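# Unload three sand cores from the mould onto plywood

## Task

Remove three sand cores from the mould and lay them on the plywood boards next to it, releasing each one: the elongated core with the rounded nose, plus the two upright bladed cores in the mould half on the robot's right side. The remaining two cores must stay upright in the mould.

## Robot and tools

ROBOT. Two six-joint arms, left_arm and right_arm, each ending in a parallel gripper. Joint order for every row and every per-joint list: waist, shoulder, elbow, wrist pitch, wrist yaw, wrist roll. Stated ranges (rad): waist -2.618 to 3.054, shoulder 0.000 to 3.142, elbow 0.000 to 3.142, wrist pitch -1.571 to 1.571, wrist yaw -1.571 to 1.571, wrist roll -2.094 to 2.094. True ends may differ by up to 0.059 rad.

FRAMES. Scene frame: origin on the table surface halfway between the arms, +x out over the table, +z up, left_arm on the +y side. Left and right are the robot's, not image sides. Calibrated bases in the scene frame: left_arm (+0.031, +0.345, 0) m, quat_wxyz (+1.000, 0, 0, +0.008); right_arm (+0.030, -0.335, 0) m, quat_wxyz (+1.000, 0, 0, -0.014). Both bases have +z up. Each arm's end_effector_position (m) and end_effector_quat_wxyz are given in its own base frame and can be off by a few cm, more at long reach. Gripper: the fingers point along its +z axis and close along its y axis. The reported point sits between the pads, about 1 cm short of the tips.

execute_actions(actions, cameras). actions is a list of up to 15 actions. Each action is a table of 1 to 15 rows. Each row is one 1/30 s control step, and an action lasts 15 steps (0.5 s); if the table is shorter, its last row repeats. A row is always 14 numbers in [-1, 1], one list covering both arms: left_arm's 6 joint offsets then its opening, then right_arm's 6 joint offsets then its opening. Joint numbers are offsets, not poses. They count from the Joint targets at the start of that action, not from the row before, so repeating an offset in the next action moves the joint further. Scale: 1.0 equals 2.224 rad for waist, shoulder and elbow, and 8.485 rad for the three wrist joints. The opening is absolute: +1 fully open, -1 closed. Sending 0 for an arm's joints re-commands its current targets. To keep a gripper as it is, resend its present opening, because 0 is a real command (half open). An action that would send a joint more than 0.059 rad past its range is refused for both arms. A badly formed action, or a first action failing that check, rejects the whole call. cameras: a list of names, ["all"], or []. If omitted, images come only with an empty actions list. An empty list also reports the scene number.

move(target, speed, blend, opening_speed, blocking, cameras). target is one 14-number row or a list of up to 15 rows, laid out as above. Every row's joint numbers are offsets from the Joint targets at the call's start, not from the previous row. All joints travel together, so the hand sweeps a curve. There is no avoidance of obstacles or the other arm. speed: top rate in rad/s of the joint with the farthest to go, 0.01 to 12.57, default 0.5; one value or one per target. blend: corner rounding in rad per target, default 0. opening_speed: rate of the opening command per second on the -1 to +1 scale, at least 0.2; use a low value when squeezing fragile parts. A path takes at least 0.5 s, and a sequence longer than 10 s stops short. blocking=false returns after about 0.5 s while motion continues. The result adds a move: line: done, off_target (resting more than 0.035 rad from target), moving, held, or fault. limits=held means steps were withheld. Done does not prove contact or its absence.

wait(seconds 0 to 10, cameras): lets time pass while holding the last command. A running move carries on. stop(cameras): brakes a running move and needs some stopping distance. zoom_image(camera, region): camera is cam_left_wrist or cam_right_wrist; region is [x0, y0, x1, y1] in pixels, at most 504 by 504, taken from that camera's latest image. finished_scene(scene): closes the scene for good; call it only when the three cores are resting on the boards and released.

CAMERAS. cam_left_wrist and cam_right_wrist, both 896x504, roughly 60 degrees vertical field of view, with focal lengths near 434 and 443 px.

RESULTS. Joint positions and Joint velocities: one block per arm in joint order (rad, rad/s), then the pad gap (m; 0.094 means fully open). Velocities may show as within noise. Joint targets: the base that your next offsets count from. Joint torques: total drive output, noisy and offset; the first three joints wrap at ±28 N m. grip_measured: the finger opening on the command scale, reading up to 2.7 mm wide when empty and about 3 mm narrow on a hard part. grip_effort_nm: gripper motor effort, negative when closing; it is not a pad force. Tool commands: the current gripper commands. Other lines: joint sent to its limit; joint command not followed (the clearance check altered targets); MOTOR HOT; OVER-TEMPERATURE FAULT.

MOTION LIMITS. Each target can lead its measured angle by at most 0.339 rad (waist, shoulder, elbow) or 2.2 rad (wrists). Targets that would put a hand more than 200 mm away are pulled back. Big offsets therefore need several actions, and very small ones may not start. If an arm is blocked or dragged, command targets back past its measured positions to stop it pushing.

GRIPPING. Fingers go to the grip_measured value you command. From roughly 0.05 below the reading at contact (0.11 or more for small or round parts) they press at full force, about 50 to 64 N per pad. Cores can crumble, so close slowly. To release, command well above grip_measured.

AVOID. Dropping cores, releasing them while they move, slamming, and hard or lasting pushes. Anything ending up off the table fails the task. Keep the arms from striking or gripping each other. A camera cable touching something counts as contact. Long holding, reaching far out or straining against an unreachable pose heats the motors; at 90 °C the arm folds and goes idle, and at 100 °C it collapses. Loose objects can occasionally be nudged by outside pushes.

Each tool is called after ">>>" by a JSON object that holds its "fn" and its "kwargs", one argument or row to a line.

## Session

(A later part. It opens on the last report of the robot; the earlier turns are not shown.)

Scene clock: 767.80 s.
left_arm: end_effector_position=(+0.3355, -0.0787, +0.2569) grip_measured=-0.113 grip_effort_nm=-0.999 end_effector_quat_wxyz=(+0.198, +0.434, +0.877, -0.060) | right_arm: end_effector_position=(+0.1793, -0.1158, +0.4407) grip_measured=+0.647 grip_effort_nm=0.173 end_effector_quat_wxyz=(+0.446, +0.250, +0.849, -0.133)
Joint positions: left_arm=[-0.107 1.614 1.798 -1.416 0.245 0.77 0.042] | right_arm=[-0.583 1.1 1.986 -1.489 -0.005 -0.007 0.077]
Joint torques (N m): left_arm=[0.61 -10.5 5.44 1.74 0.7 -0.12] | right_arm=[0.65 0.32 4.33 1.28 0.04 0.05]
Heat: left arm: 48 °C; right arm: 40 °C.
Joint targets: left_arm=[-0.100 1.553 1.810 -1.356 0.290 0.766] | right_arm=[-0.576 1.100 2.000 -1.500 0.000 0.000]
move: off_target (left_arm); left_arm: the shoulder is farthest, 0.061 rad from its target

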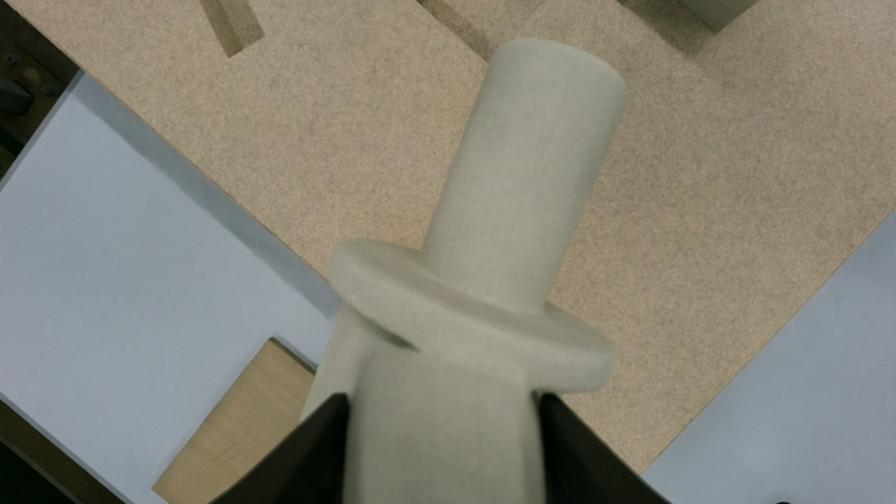

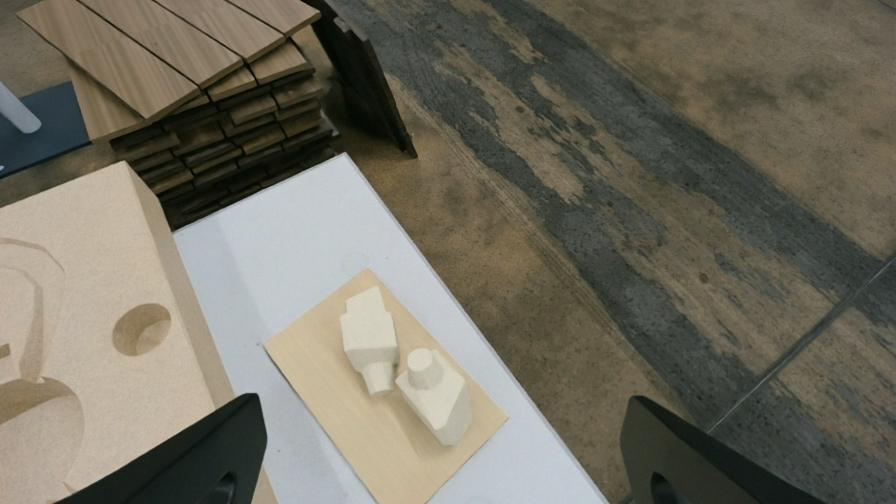

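>>> {"fn": "move", "kwargs": {
  "target": [0.2248,-0.0418,-0.0495,0.0007,-0.0342,-0.0856,-0.45,0.776,-0.2203,-0.7653,0.2371,0,0,0.65],
  "speed": 0.6,
  "cameras": ["all"]
}}

Scene clock: 786.10 s.
left_arm: end_effector_position=(+0.2939, +0.1232, +0.2466) grip_measured=-0.113 grip_effort_nm=-0.999 end_effector_quat_wxyz=(+0.159, -0.171, +0.972, +0.035) | right_arm: end_effector_position=(+0.1243, +0.2760, +0.2918) grip_measured=+0.647 grip_effort_nm=0.173 end_effector_quat_wxyz=(+0.641, -0.354, +0.545, +0.409)
Joint positions: left_arm=[0.395 1.522 1.687 -1.409 0.002 0.046 0.042] | right_arm=[1.144 0.623 0.305 0.476 -0.001 -0.007 0.077]
Joint torques (N m): left_arm=[0.39 -9.77 5.53 1.71 0 -0.13] | right_arm=[0.57 -0.98 5.97 1.85 0.01 0.04]
Heat: left arm: 41 °C; right arm: 41 °C.
Joint targets: left_arm=[0.400 1.460 1.699 -1.350 0.000 0.039] | right_arm=[1.150 0.610 0.298 0.512 0.000 0.000]
move: off_target (left_arm, right_arm); left_arm: the shoulder is farthest, 0.062 rad from its target; right_arm: the wrist pitch is farthest, 0.036 rad from its target

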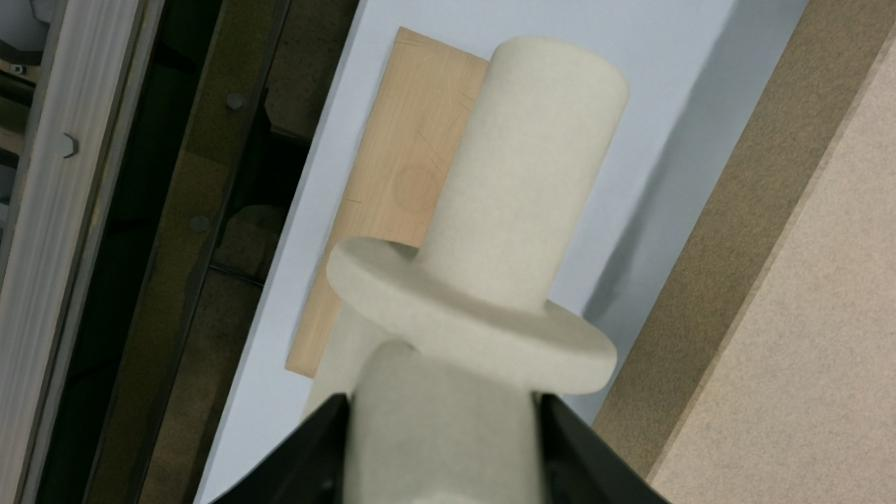

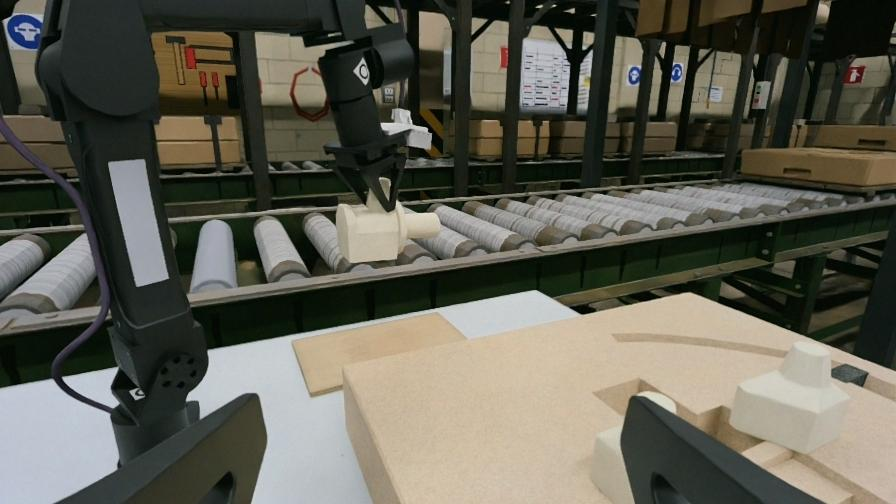

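>>> {"fn": "zoom_image", "kwargs": {
  "camera": "cam_right_wrist",
  "region": [270, 140, 500, 420]
}}

Scaled by 1.800.

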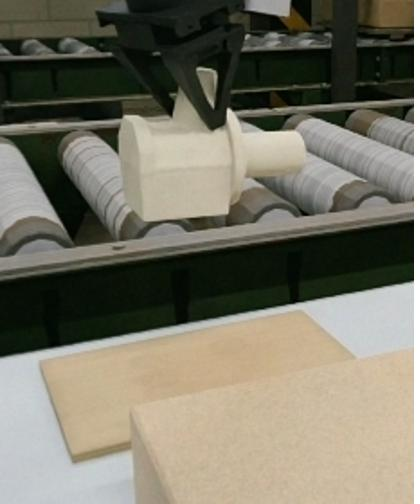

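>>> {"fn": "move", "kwargs": {
  "target": [
    [0,-0.036,-0.1614,0.0377,0,0,-0.45,0,0,0,0,0,0,0.65],
    [0,-0.0382,-0.2693,0.066,0,0,-0.45,0,0,0,0,0,0,0.65]
  ],
  "speed": 0.3,
  "cameras": ["all"]
}}

Scene clock: 798.37 s.
left_arm: end_effector_position=(+0.2976, +0.1247, +0.1193) grip_measured=-0.113 grip_effort_nm=-1.004 end_effector_quat_wxyz=(+0.175, -0.171, +0.969, +0.038) | right_arm: end_effector_position=(+0.1244, +0.2758, +0.2924) grip_measured=+0.647 grip_effort_nm=0.178 end_effector_quat_wxyz=(+0.642, -0.353, +0.544, +0.410)
Joint positions: left_arm=[0.395 1.437 1.084 -0.858 0.002 0.046 0.042] | right_arm=[1.144 0.623 0.305 0.478 0 -0.007 0.077]
Joint torques (N m): left_arm=[0.44 -9.44 6.45 1.86 0.01 -0.11] | right_arm=[0.55 -0.99 5.96 1.79 -0.01 0.04]
Heat: left arm: 41 °C; right arm: 41 °C.
Joint targets: left_arm=[0.400 1.375 1.100 -0.790 0.000 0.039] | right_arm=[1.150 0.610 0.298 0.512 0.000 0.000]
move: off_target (left_arm); left_arm: the wrist pitch is farthest, 0.068 rad from its target

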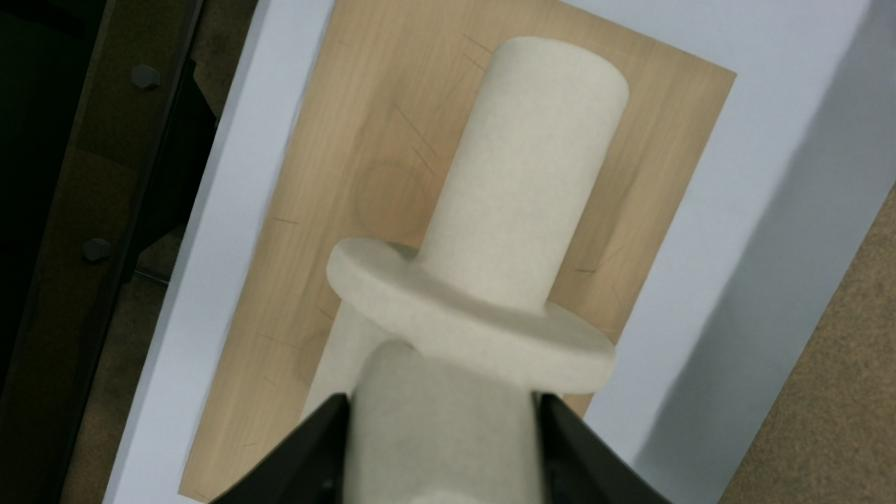

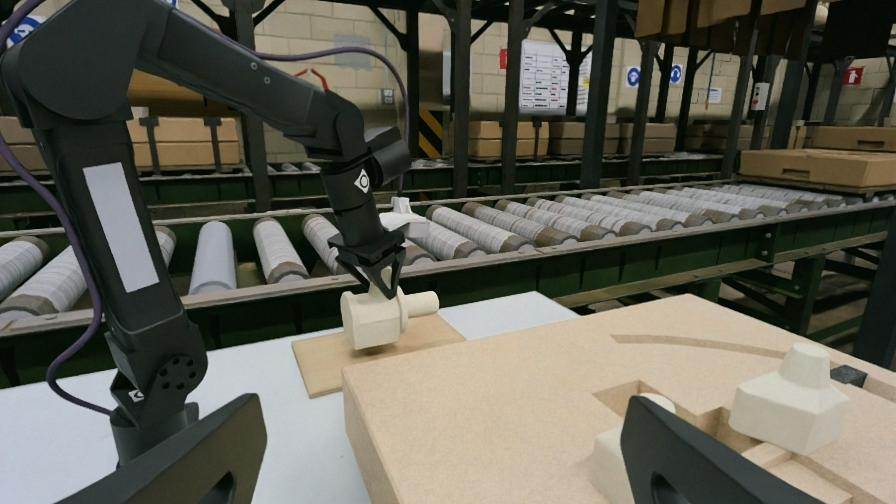

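>>> {"fn": "move", "kwargs": {
  "target": [0,0,-0.0108,0.0028,0,0,-0.45,0,0,0,0,0,0,0.65],
  "speed": 0.06,
  "cameras": ["cam_right_wrist"]
}}

>>> {"fn": "zoom_image", "kwargs": {
  "camera": "cam_right_wrist",
  "region": [270, 240, 490, 420]
}}

Scene clock: 803.17 s.
left_arm: end_effector_position=(+0.2972, +0.1246, +0.1144) grip_measured=-0.113 grip_effort_nm=-1.004 end_effector_quat_wxyz=(+0.176, -0.171, +0.969, +0.038) | right_arm: end_effector_position=(+0.1244, +0.2758, +0.2925) grip_measured=+0.647 grip_effort_nm=0.168 end_effector_quat_wxyz=(+0.642, -0.353, +0.544, +0.410)
Joint positions: left_arm=[0.395 1.436 1.063 -0.836 0.002 0.046 0.042] | right_arm=[1.144 0.623 0.305 0.478 0 -0.007 0.077]
Joint torques (N m): left_arm=[0.46 -9.4 6.11 1.89 0.01 -0.15] | right_arm=[0.57 -1.01 5.96 1.79 -0.02 0.04]
Heat: left arm: 41 °C; right arm: 41 °C.
Joint targets: left_arm=[0.400 1.375 1.076 -0.766 0.000 0.039] | right_arm=[1.150 0.610 0.298 0.512 0.000 0.000]
move: off_target (left_arm); left_arm: the wrist pitch is farthest, 0.070 rad from its target
Images, in order (width x height): cam_right_wrist 896x504.

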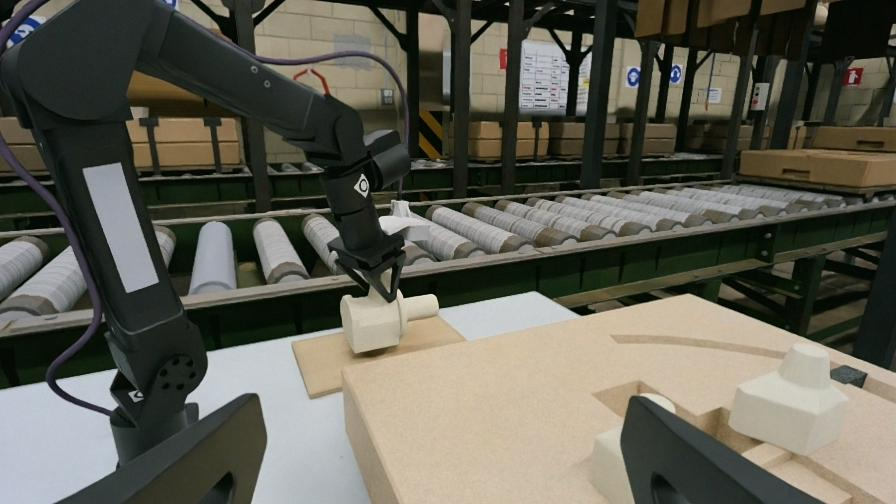

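Scaled by 2.291.

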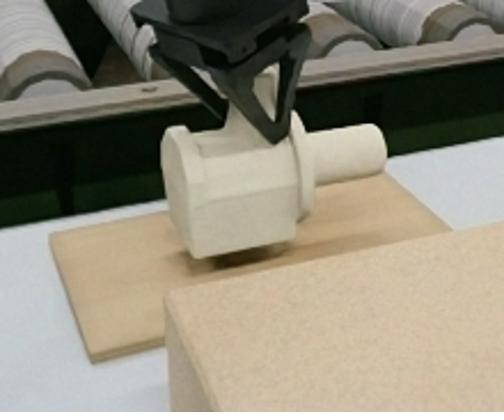

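>>> {"fn": "move", "kwargs": {
  "target": [0,0,-0.0108,0.0028,0,0,-0.45,0,0,0,0,0,0,0.65],
  "speed": 0.05,
  "cameras": ["cam_right_wrist"]
}}

>>> {"fn": "zoom_image", "kwargs": {
  "camera": "cam_right_wrist",
  "region": [330, 280, 450, 380]
}}

Scene clock: 806.83 s.
left_arm: end_effector_position=(+0.2964, +0.1242, +0.1085) grip_measured=-0.113 grip_effort_nm=-1.004 end_effector_quat_wxyz=(+0.176, -0.171, +0.969, +0.038) | right_arm: end_effector_position=(+0.1244, +0.2758, +0.2925) grip_measured=+0.647 grip_effort_nm=0.168 end_effector_quat_wxyz=(+0.642, -0.353, +0.544, +0.410)
Joint positions: left_arm=[0.395 1.436 1.039 -0.812 0.002 0.046 0.042] | right_arm=[1.144 0.623 0.305 0.478 0 -0.007 0.077]
Joint torques (N m): left_arm=[0.46 -9.32 6.11 1.89 0.01 -0.14] | right_arm=[0.58 -0.98 5.96 1.78 -0.02 0.04]
Heat: left arm: 40 °C; right arm: 41 °C.
Joint targets: left_arm=[0.400 1.375 1.052 -0.742 0.000 0.039] | right_arm=[1.150 0.610 0.298 0.512 0.000 0.000]
move: off_target (left_arm); left_arm: the wrist pitch is farthest, 0.070 rad from its target
Images, in order (width x height): cam_right_wrist 896x504.

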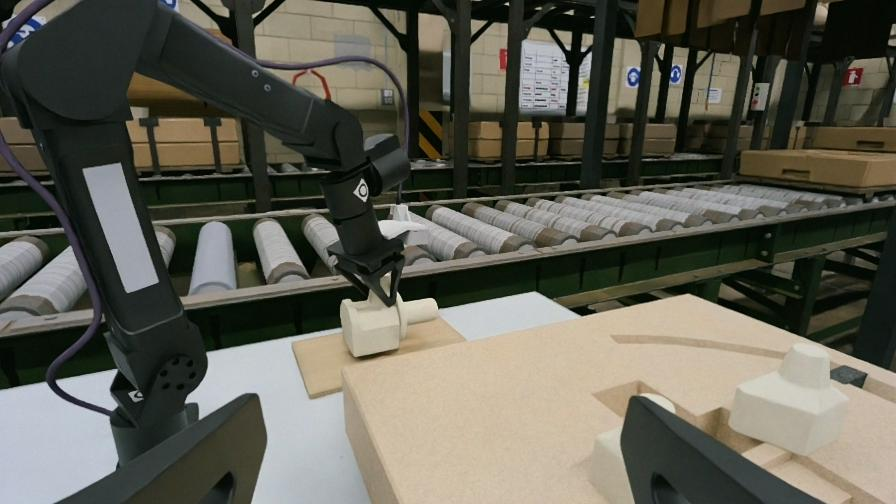

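Scaled by 4.200.

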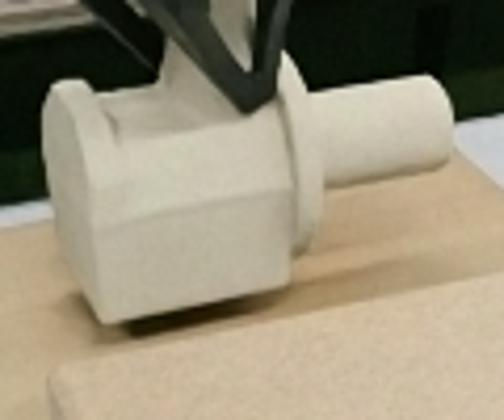

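>>> {"fn": "move", "kwargs": {
  "target": [0,0,-0.0086,0.0022,0,0,-0.45,0,0,0,0,0,0,0.65],
  "speed": 0.05,
  "cameras": ["cam_right_wrist"]
}}

>>> {"fn": "zoom_image", "kwargs": {
  "camera": "cam_right_wrist",
  "region": [330, 280, 450, 380]
}}

>>> {"fn": "move", "kwargs": {
  "target": [0,0,-0.0086,0.0022,0,0,-0.45,0,0,0,0,0,0,0.65],
  "speed": 0.05,
  "cameras": ["cam_right_wrist"]
}}

>>> {"fn": "zoom_image", "kwargs": {
  "camera": "cam_right_wrist",
  "region": [330, 280, 450, 380]
}}

Scene clock: 812.33 s.
left_arm: end_effector_position=(+0.2955, +0.1239, +0.1037) grip_measured=-0.113 grip_effort_nm=-1.004 end_effector_quat_wxyz=(+0.176, -0.171, +0.969, +0.038) | right_arm: end_effector_position=(+0.1244, +0.2758, +0.2926) grip_measured=+0.647 grip_effort_nm=0.173 end_effector_quat_wxyz=(+0.642, -0.353, +0.544, +0.410)
Joint positions: left_arm=[0.395 1.436 1.02 -0.794 0.002 0.045 0.042] | right_arm=[1.144 0.623 0.305 0.479 0 -0.007 0.077]
Joint torques (N m): left_arm=[0.39 -9.32 6.19 1.88 0.02 -0.14] | right_arm=[0.58 -0.96 5.96 1.79 -0.01 0.04]
Heat: left arm: 40 °C; right arm: 42 °C.
Joint targets: left_arm=[0.400 1.375 1.033 -0.724 0.000 0.039] | right_arm=[1.150 0.610 0.298 0.512 0.000 0.000]
move: off_target (left_arm); left_arm: the wrist pitch is farthest, 0.070 rad from its target
Images, in order (width x height): cam_right_wrist 896x504.

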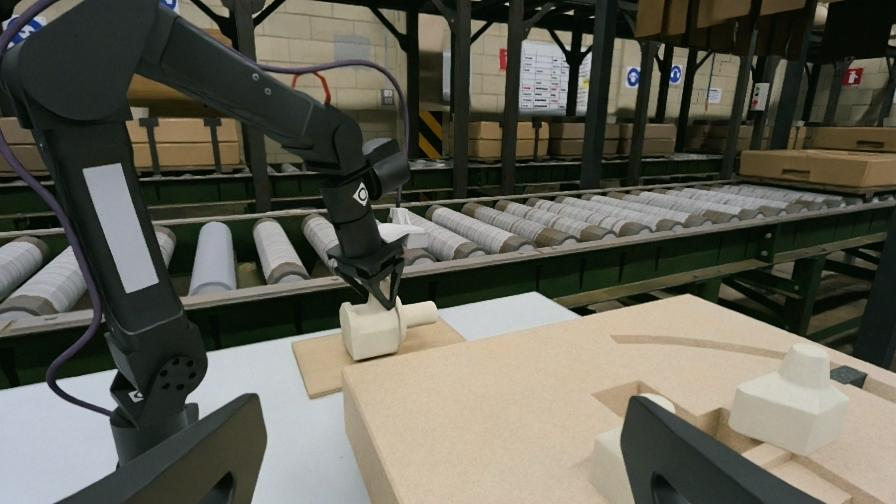

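Scaled by 4.200.

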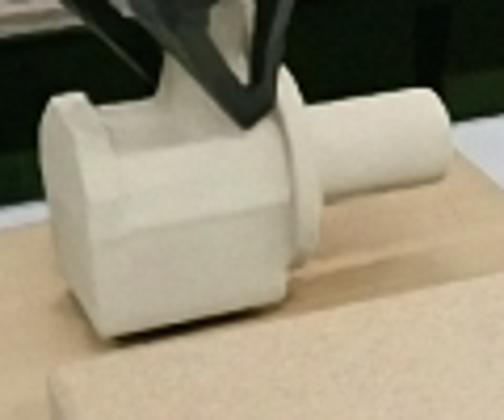

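Scene clock: 813.30 s.
left_arm: end_effector_position=(+0.2946, +0.1235, +0.0989) grip_measured=-0.113 grip_effort_nm=-0.994 end_effector_quat_wxyz=(+0.175, -0.171, +0.969, +0.038) | right_arm: end_effector_position=(+0.1244, +0.2758, +0.2926) grip_measured=+0.647 grip_effort_nm=0.173 end_effector_quat_wxyz=(+0.642, -0.353, +0.544, +0.410)
Joint positions: left_arm=[0.395 1.436 1.001 -0.775 0.002 0.045 0.042] | right_arm=[1.144 0.623 0.305 0.479 0 -0.007 0.077]
Joint torques (N m): left_arm=[0.47 -9.32 6.05 1.89 -0.01 -0.13] | right_arm=[0.58 -0.99 5.98 1.79 -0.01 0.04]
Heat: left arm: 40 °C; right arm: 42 °C.
Joint targets: left_arm=[0.400 1.375 1.014 -0.705 0.000 0.039] | right_arm=[1.150 0.610 0.298 0.512 0.000 0.000]
move: off_target (left_arm); left_arm: the wrist pitch is farthest, 0.070 rad from its target
Images, in order (width x height): cam_right_wrist 896x504.

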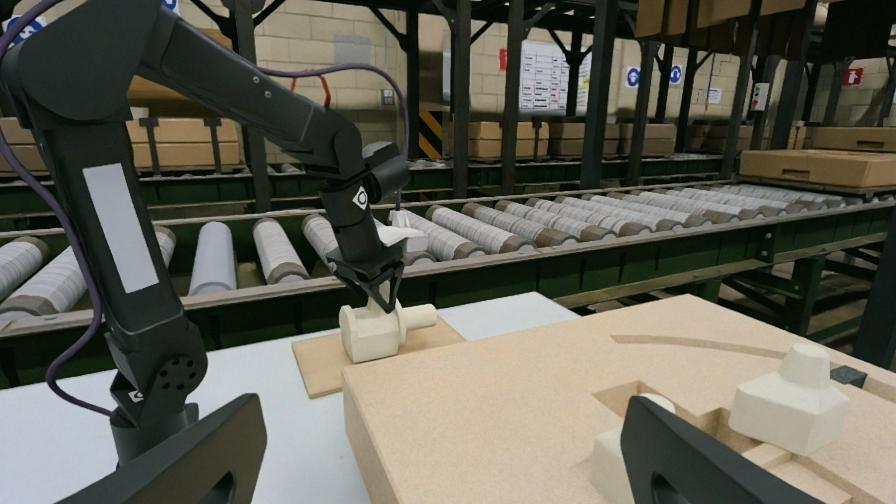

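Scaled by 4.200.

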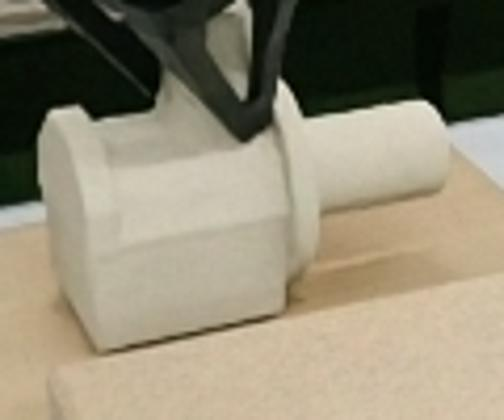

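Almost touching; two more small steps.

>>> {"fn": "move", "kwargs": {
  "target": [0,0,-0.005,0.0013,0,0,-0.45,0,0,0,0,0,0,0.65],
  "speed": 0.04
}}

>>> {"fn": "move", "kwargs": {
  "target": [0,0,-0.005,0.0013,0,0,-0.45,0,0,0,0,0,0,0.65],
  "speed": 0.04,
  "cameras": ["cam_right_wrist"]
}}

>>> {"fn": "zoom_image", "kwargs": {
  "camera": "cam_right_wrist",
  "region": [330, 280, 450, 380]
}}

Scene clock: 816.70 s.
left_arm: end_effector_position=(+0.2942, +0.1233, +0.0966) grip_measured=-0.113 grip_effort_nm=-1.004 end_effector_quat_wxyz=(+0.176, -0.171, +0.969, +0.038) | right_arm: end_effector_position=(+0.1244, +0.2758, +0.2926) grip_measured=+0.647 grip_effort_nm=0.173 end_effector_quat_wxyz=(+0.642, -0.353, +0.544, +0.410)
Joint positions: left_arm=[0.395 1.435 0.99 -0.765 0.002 0.045 0.042] | right_arm=[1.144 0.623 0.305 0.479 0 -0.007 0.077]
Joint torques (N m): left_arm=[0.42 -9.22 5.94 1.88 0 -0.12] | right_arm=[0.57 -0.96 5.97 1.79 -0.02 0.04]
Heat: left arm: 40 °C; right arm: 42 °C.
Joint targets: left_arm=[0.400 1.375 1.003 -0.694 0.000 0.039] | right_arm=[1.150 0.610 0.298 0.512 0.000 0.000]
move: off_target (left_arm); left_arm: the wrist pitch is farthest, 0.071 rad from its target

Scene clock: 817.40 s.
left_arm: end_effector_position=(+0.2947, +0.1235, +0.0965) grip_measured=-0.113 grip_effort_nm=-0.999 end_effector_quat_wxyz=(+0.180, -0.171, +0.968, +0.039) | right_arm: end_effector_position=(+0.1244, +0.2758, +0.2926) grip_measured=+0.647 grip_effort_nm=0.168 end_effector_quat_wxyz=(+0.642, -0.353, +0.544, +0.410)
Joint positions: left_arm=[0.395 1.429 0.982 -0.753 0.002 0.045 0.042] | right_arm=[1.144 0.623 0.305 0.479 0 -0.007 0.077]
Joint torques (N m): left_arm=[0.43 -8.85 5.64 1.9 0 -0.15] | right_arm=[0.57 -0.99 5.97 1.78 -0.01 0.04]
Heat: left arm: 40 °C; right arm: 42 °C.
Joint targets: left_arm=[0.400 1.375 0.992 -0.683 0.000 0.039] | right_arm=[1.150 0.610 0.298 0.512 0.000 0.000]
move: off_target (left_arm); left_arm: the wrist pitch is farthest, 0.070 rad from its target
Images, in order (width x height): cam_right_wrist 896x504.

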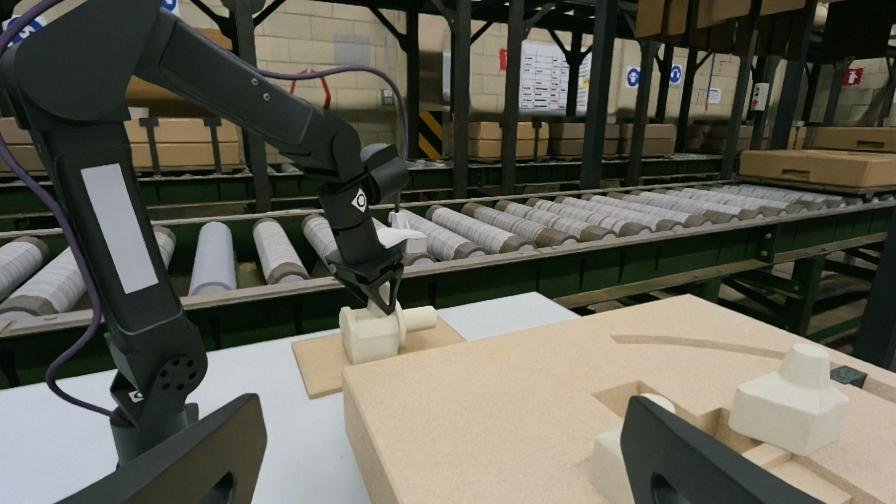

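Scaled by 4.200.

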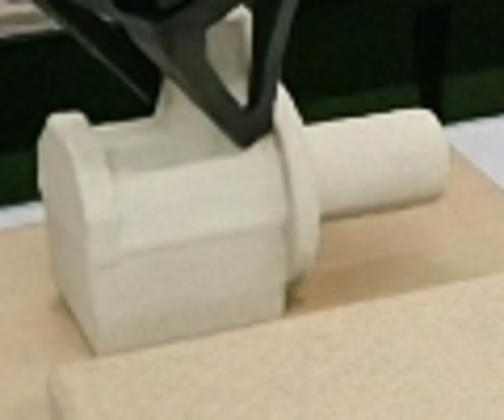

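Contact at TCP z ≈ 0.0965. Opening gently and retreating along the gripper axis.

>>> {"fn": "move", "kwargs": {
  "target": [0,0,0,0,0,0,0.4,0,0,0,0,0,0,0.65],
  "opening_speed": 0.25,
  "cameras": ["all"]
}}

Scene clock: 822.60 s.
left_arm: end_effector_position=(+0.3059, +0.1290, +0.1110) grip_measured=+0.398 grip_effort_nm=0.144 end_effector_quat_wxyz=(+0.219, -0.170, +0.960, +0.050) | right_arm: end_effector_position=(+0.1244, +0.2758, +0.2927) grip_measured=+0.647 grip_effort_nm=0.173 end_effector_quat_wxyz=(+0.642, -0.353, +0.544, +0.410)
Joint positions: left_arm=[0.395 1.399 0.982 -0.701 -0.002 0.045 0.066] | right_arm=[1.144 0.623 0.305 0.479 0 -0.007 0.077]
Joint torques (N m): left_arm=[0.4 -6.38 5.86 1.49 0.07 -0.1] | right_arm=[0.54 -0.95 5.98 1.79 -0.02 0.05]
Heat: left arm: 40 °C; right arm: 42 °C.
Joint targets: left_arm=[0.400 1.375 0.992 -0.683 0.000 0.039] | right_arm=[1.150 0.610 0.298 0.512 0.000 0.000]
move: done

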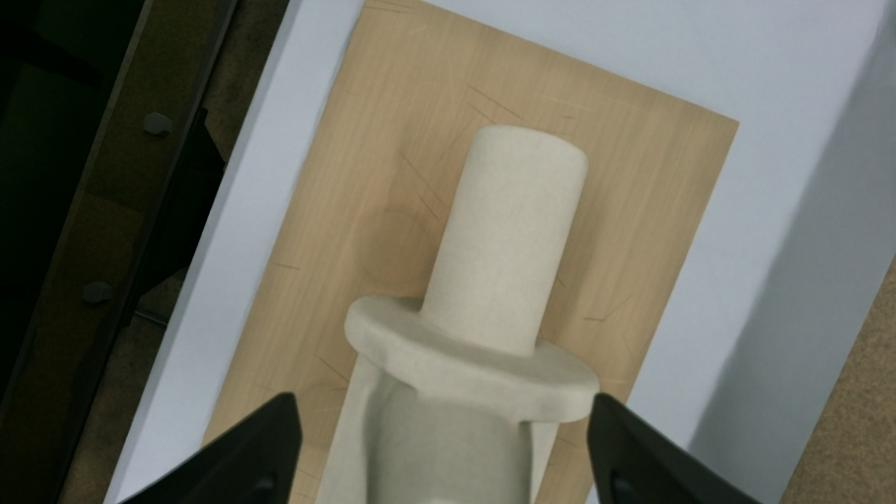

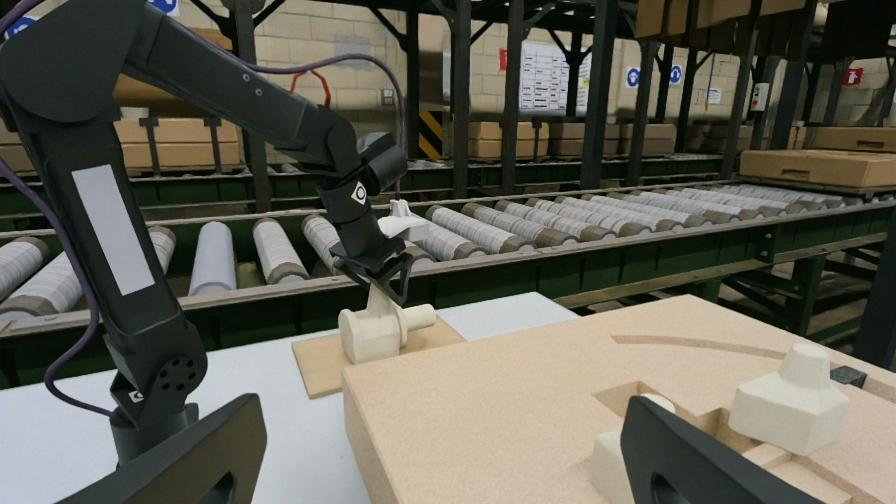

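>>> {"fn": "move", "kwargs": {
  "target": [0,-0.0634,0.0815,-0.038,0,0,0.4,0,0,0,0,0,0,0.65],
  "speed": 0.2,
  "cameras": ["all"]
}}

Scene clock: 828.83 s.
left_arm: end_effector_position=(+0.2753, +0.1162, +0.1805) grip_measured=+0.398 grip_effort_nm=0.129 end_effector_quat_wxyz=(+0.223, -0.170, +0.959, +0.051) | right_arm: end_effector_position=(+0.1244, +0.2758, +0.2927) grip_measured=+0.647 grip_effort_nm=0.168 end_effector_quat_wxyz=(+0.642, -0.353, +0.544, +0.410)
Joint positions: left_arm=[0.395 1.256 1.148 -1.002 -0.002 0.045 0.066] | right_arm=[1.144 0.623 0.305 0.479 0 -0.007 0.077]
Joint torques (N m): left_arm=[0.49 -5.04 7.21 1.23 0.05 -0.13] | right_arm=[0.58 -0.98 6 1.78 -0.02 0.03]
Heat: left arm: 39 °C; right arm: 42 °C.
Joint targets: left_arm=[0.400 1.234 1.173 -1.006 0.000 0.039] | right_arm=[1.150 0.610 0.298 0.512 0.000 0.000]
move: done

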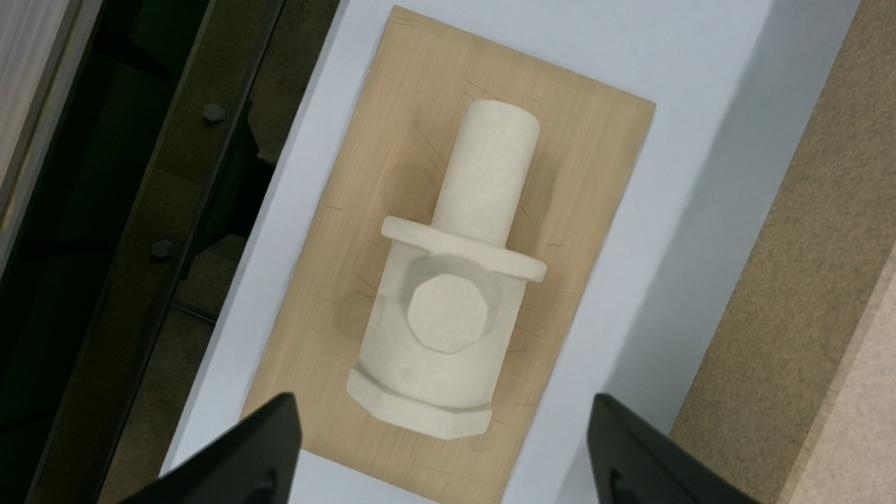

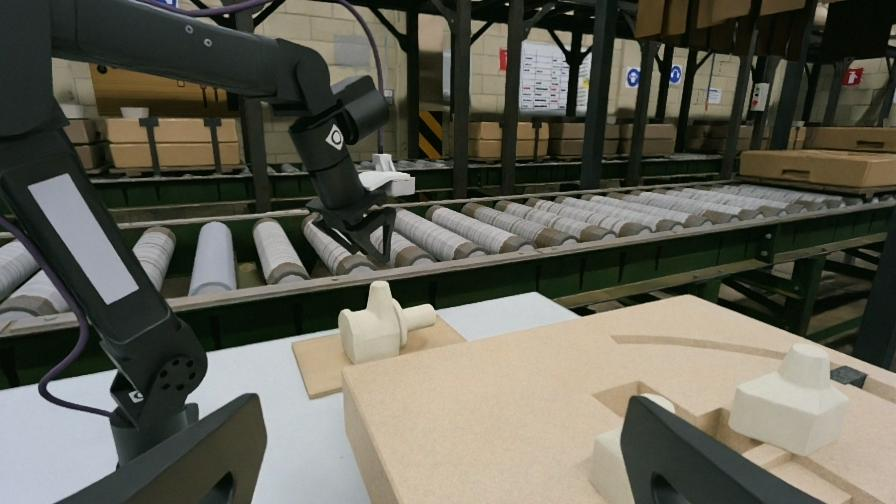

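>>> {"fn": "move", "kwargs": {
  "target": [-0.4047,-0.0153,0.4617,-0.0653,0,-0.0046,1,-0.2923,0.2653,0.8552,-0.2442,0,0,1],
  "speed": 0.7,
  "cameras": ["all"]
}}

Scene clock: 850.37 s.
left_arm: end_effector_position=(+0.1955, -0.1035, +0.4679) grip_measured=+0.998 grip_effort_nm=0.134 end_effector_quat_wxyz=(+0.466, +0.217, +0.850, -0.115) | right_arm: end_effector_position=(+0.1917, +0.1075, +0.4696) grip_measured=+0.997 grip_effort_nm=0.173 end_effector_quat_wxyz=(+0.469, -0.222, +0.846, +0.119)
Joint positions: left_arm=[-0.492 1.206 2.187 -1.552 -0.001 0.007 0.094] | right_arm=[0.507 1.198 2.183 -1.546 0.001 -0.007 0.094]
Joint torques (N m): left_arm=[-0.55 -0.55 3.38 1.95 0.05 -0.15] | right_arm=[-0.58 0.03 4.08 1.26 -0.01 0.03]
Heat: left arm: 38 °C; right arm: 43 °C.
Joint targets: left_arm=[-0.500 1.200 2.200 -1.559 0.000 0.000] | right_arm=[0.500 1.200 2.200 -1.560 0.000 0.000]
move: done

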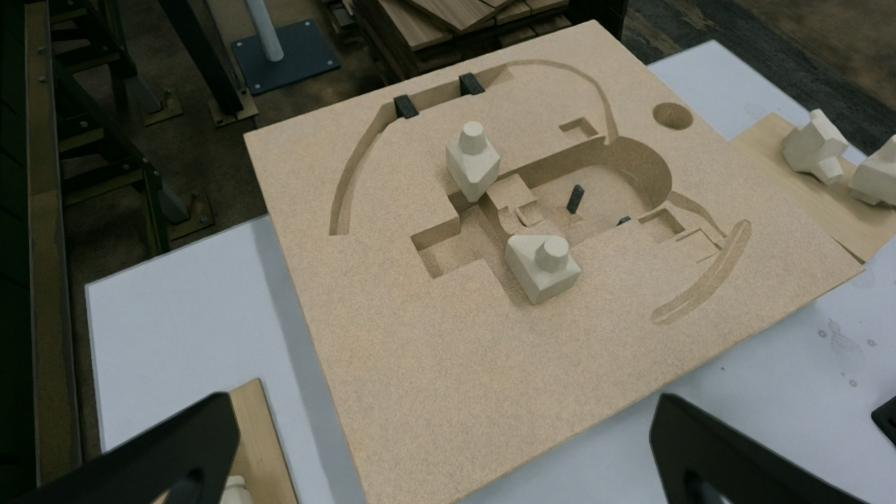

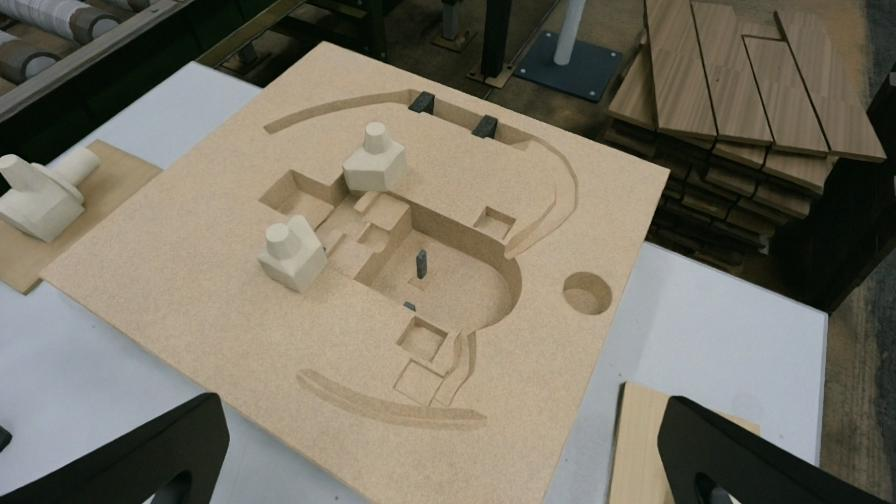

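>>> {"fn": "finished_scene", "kwargs": {
  "scene": 1
}}

The scene is finished: the task was done.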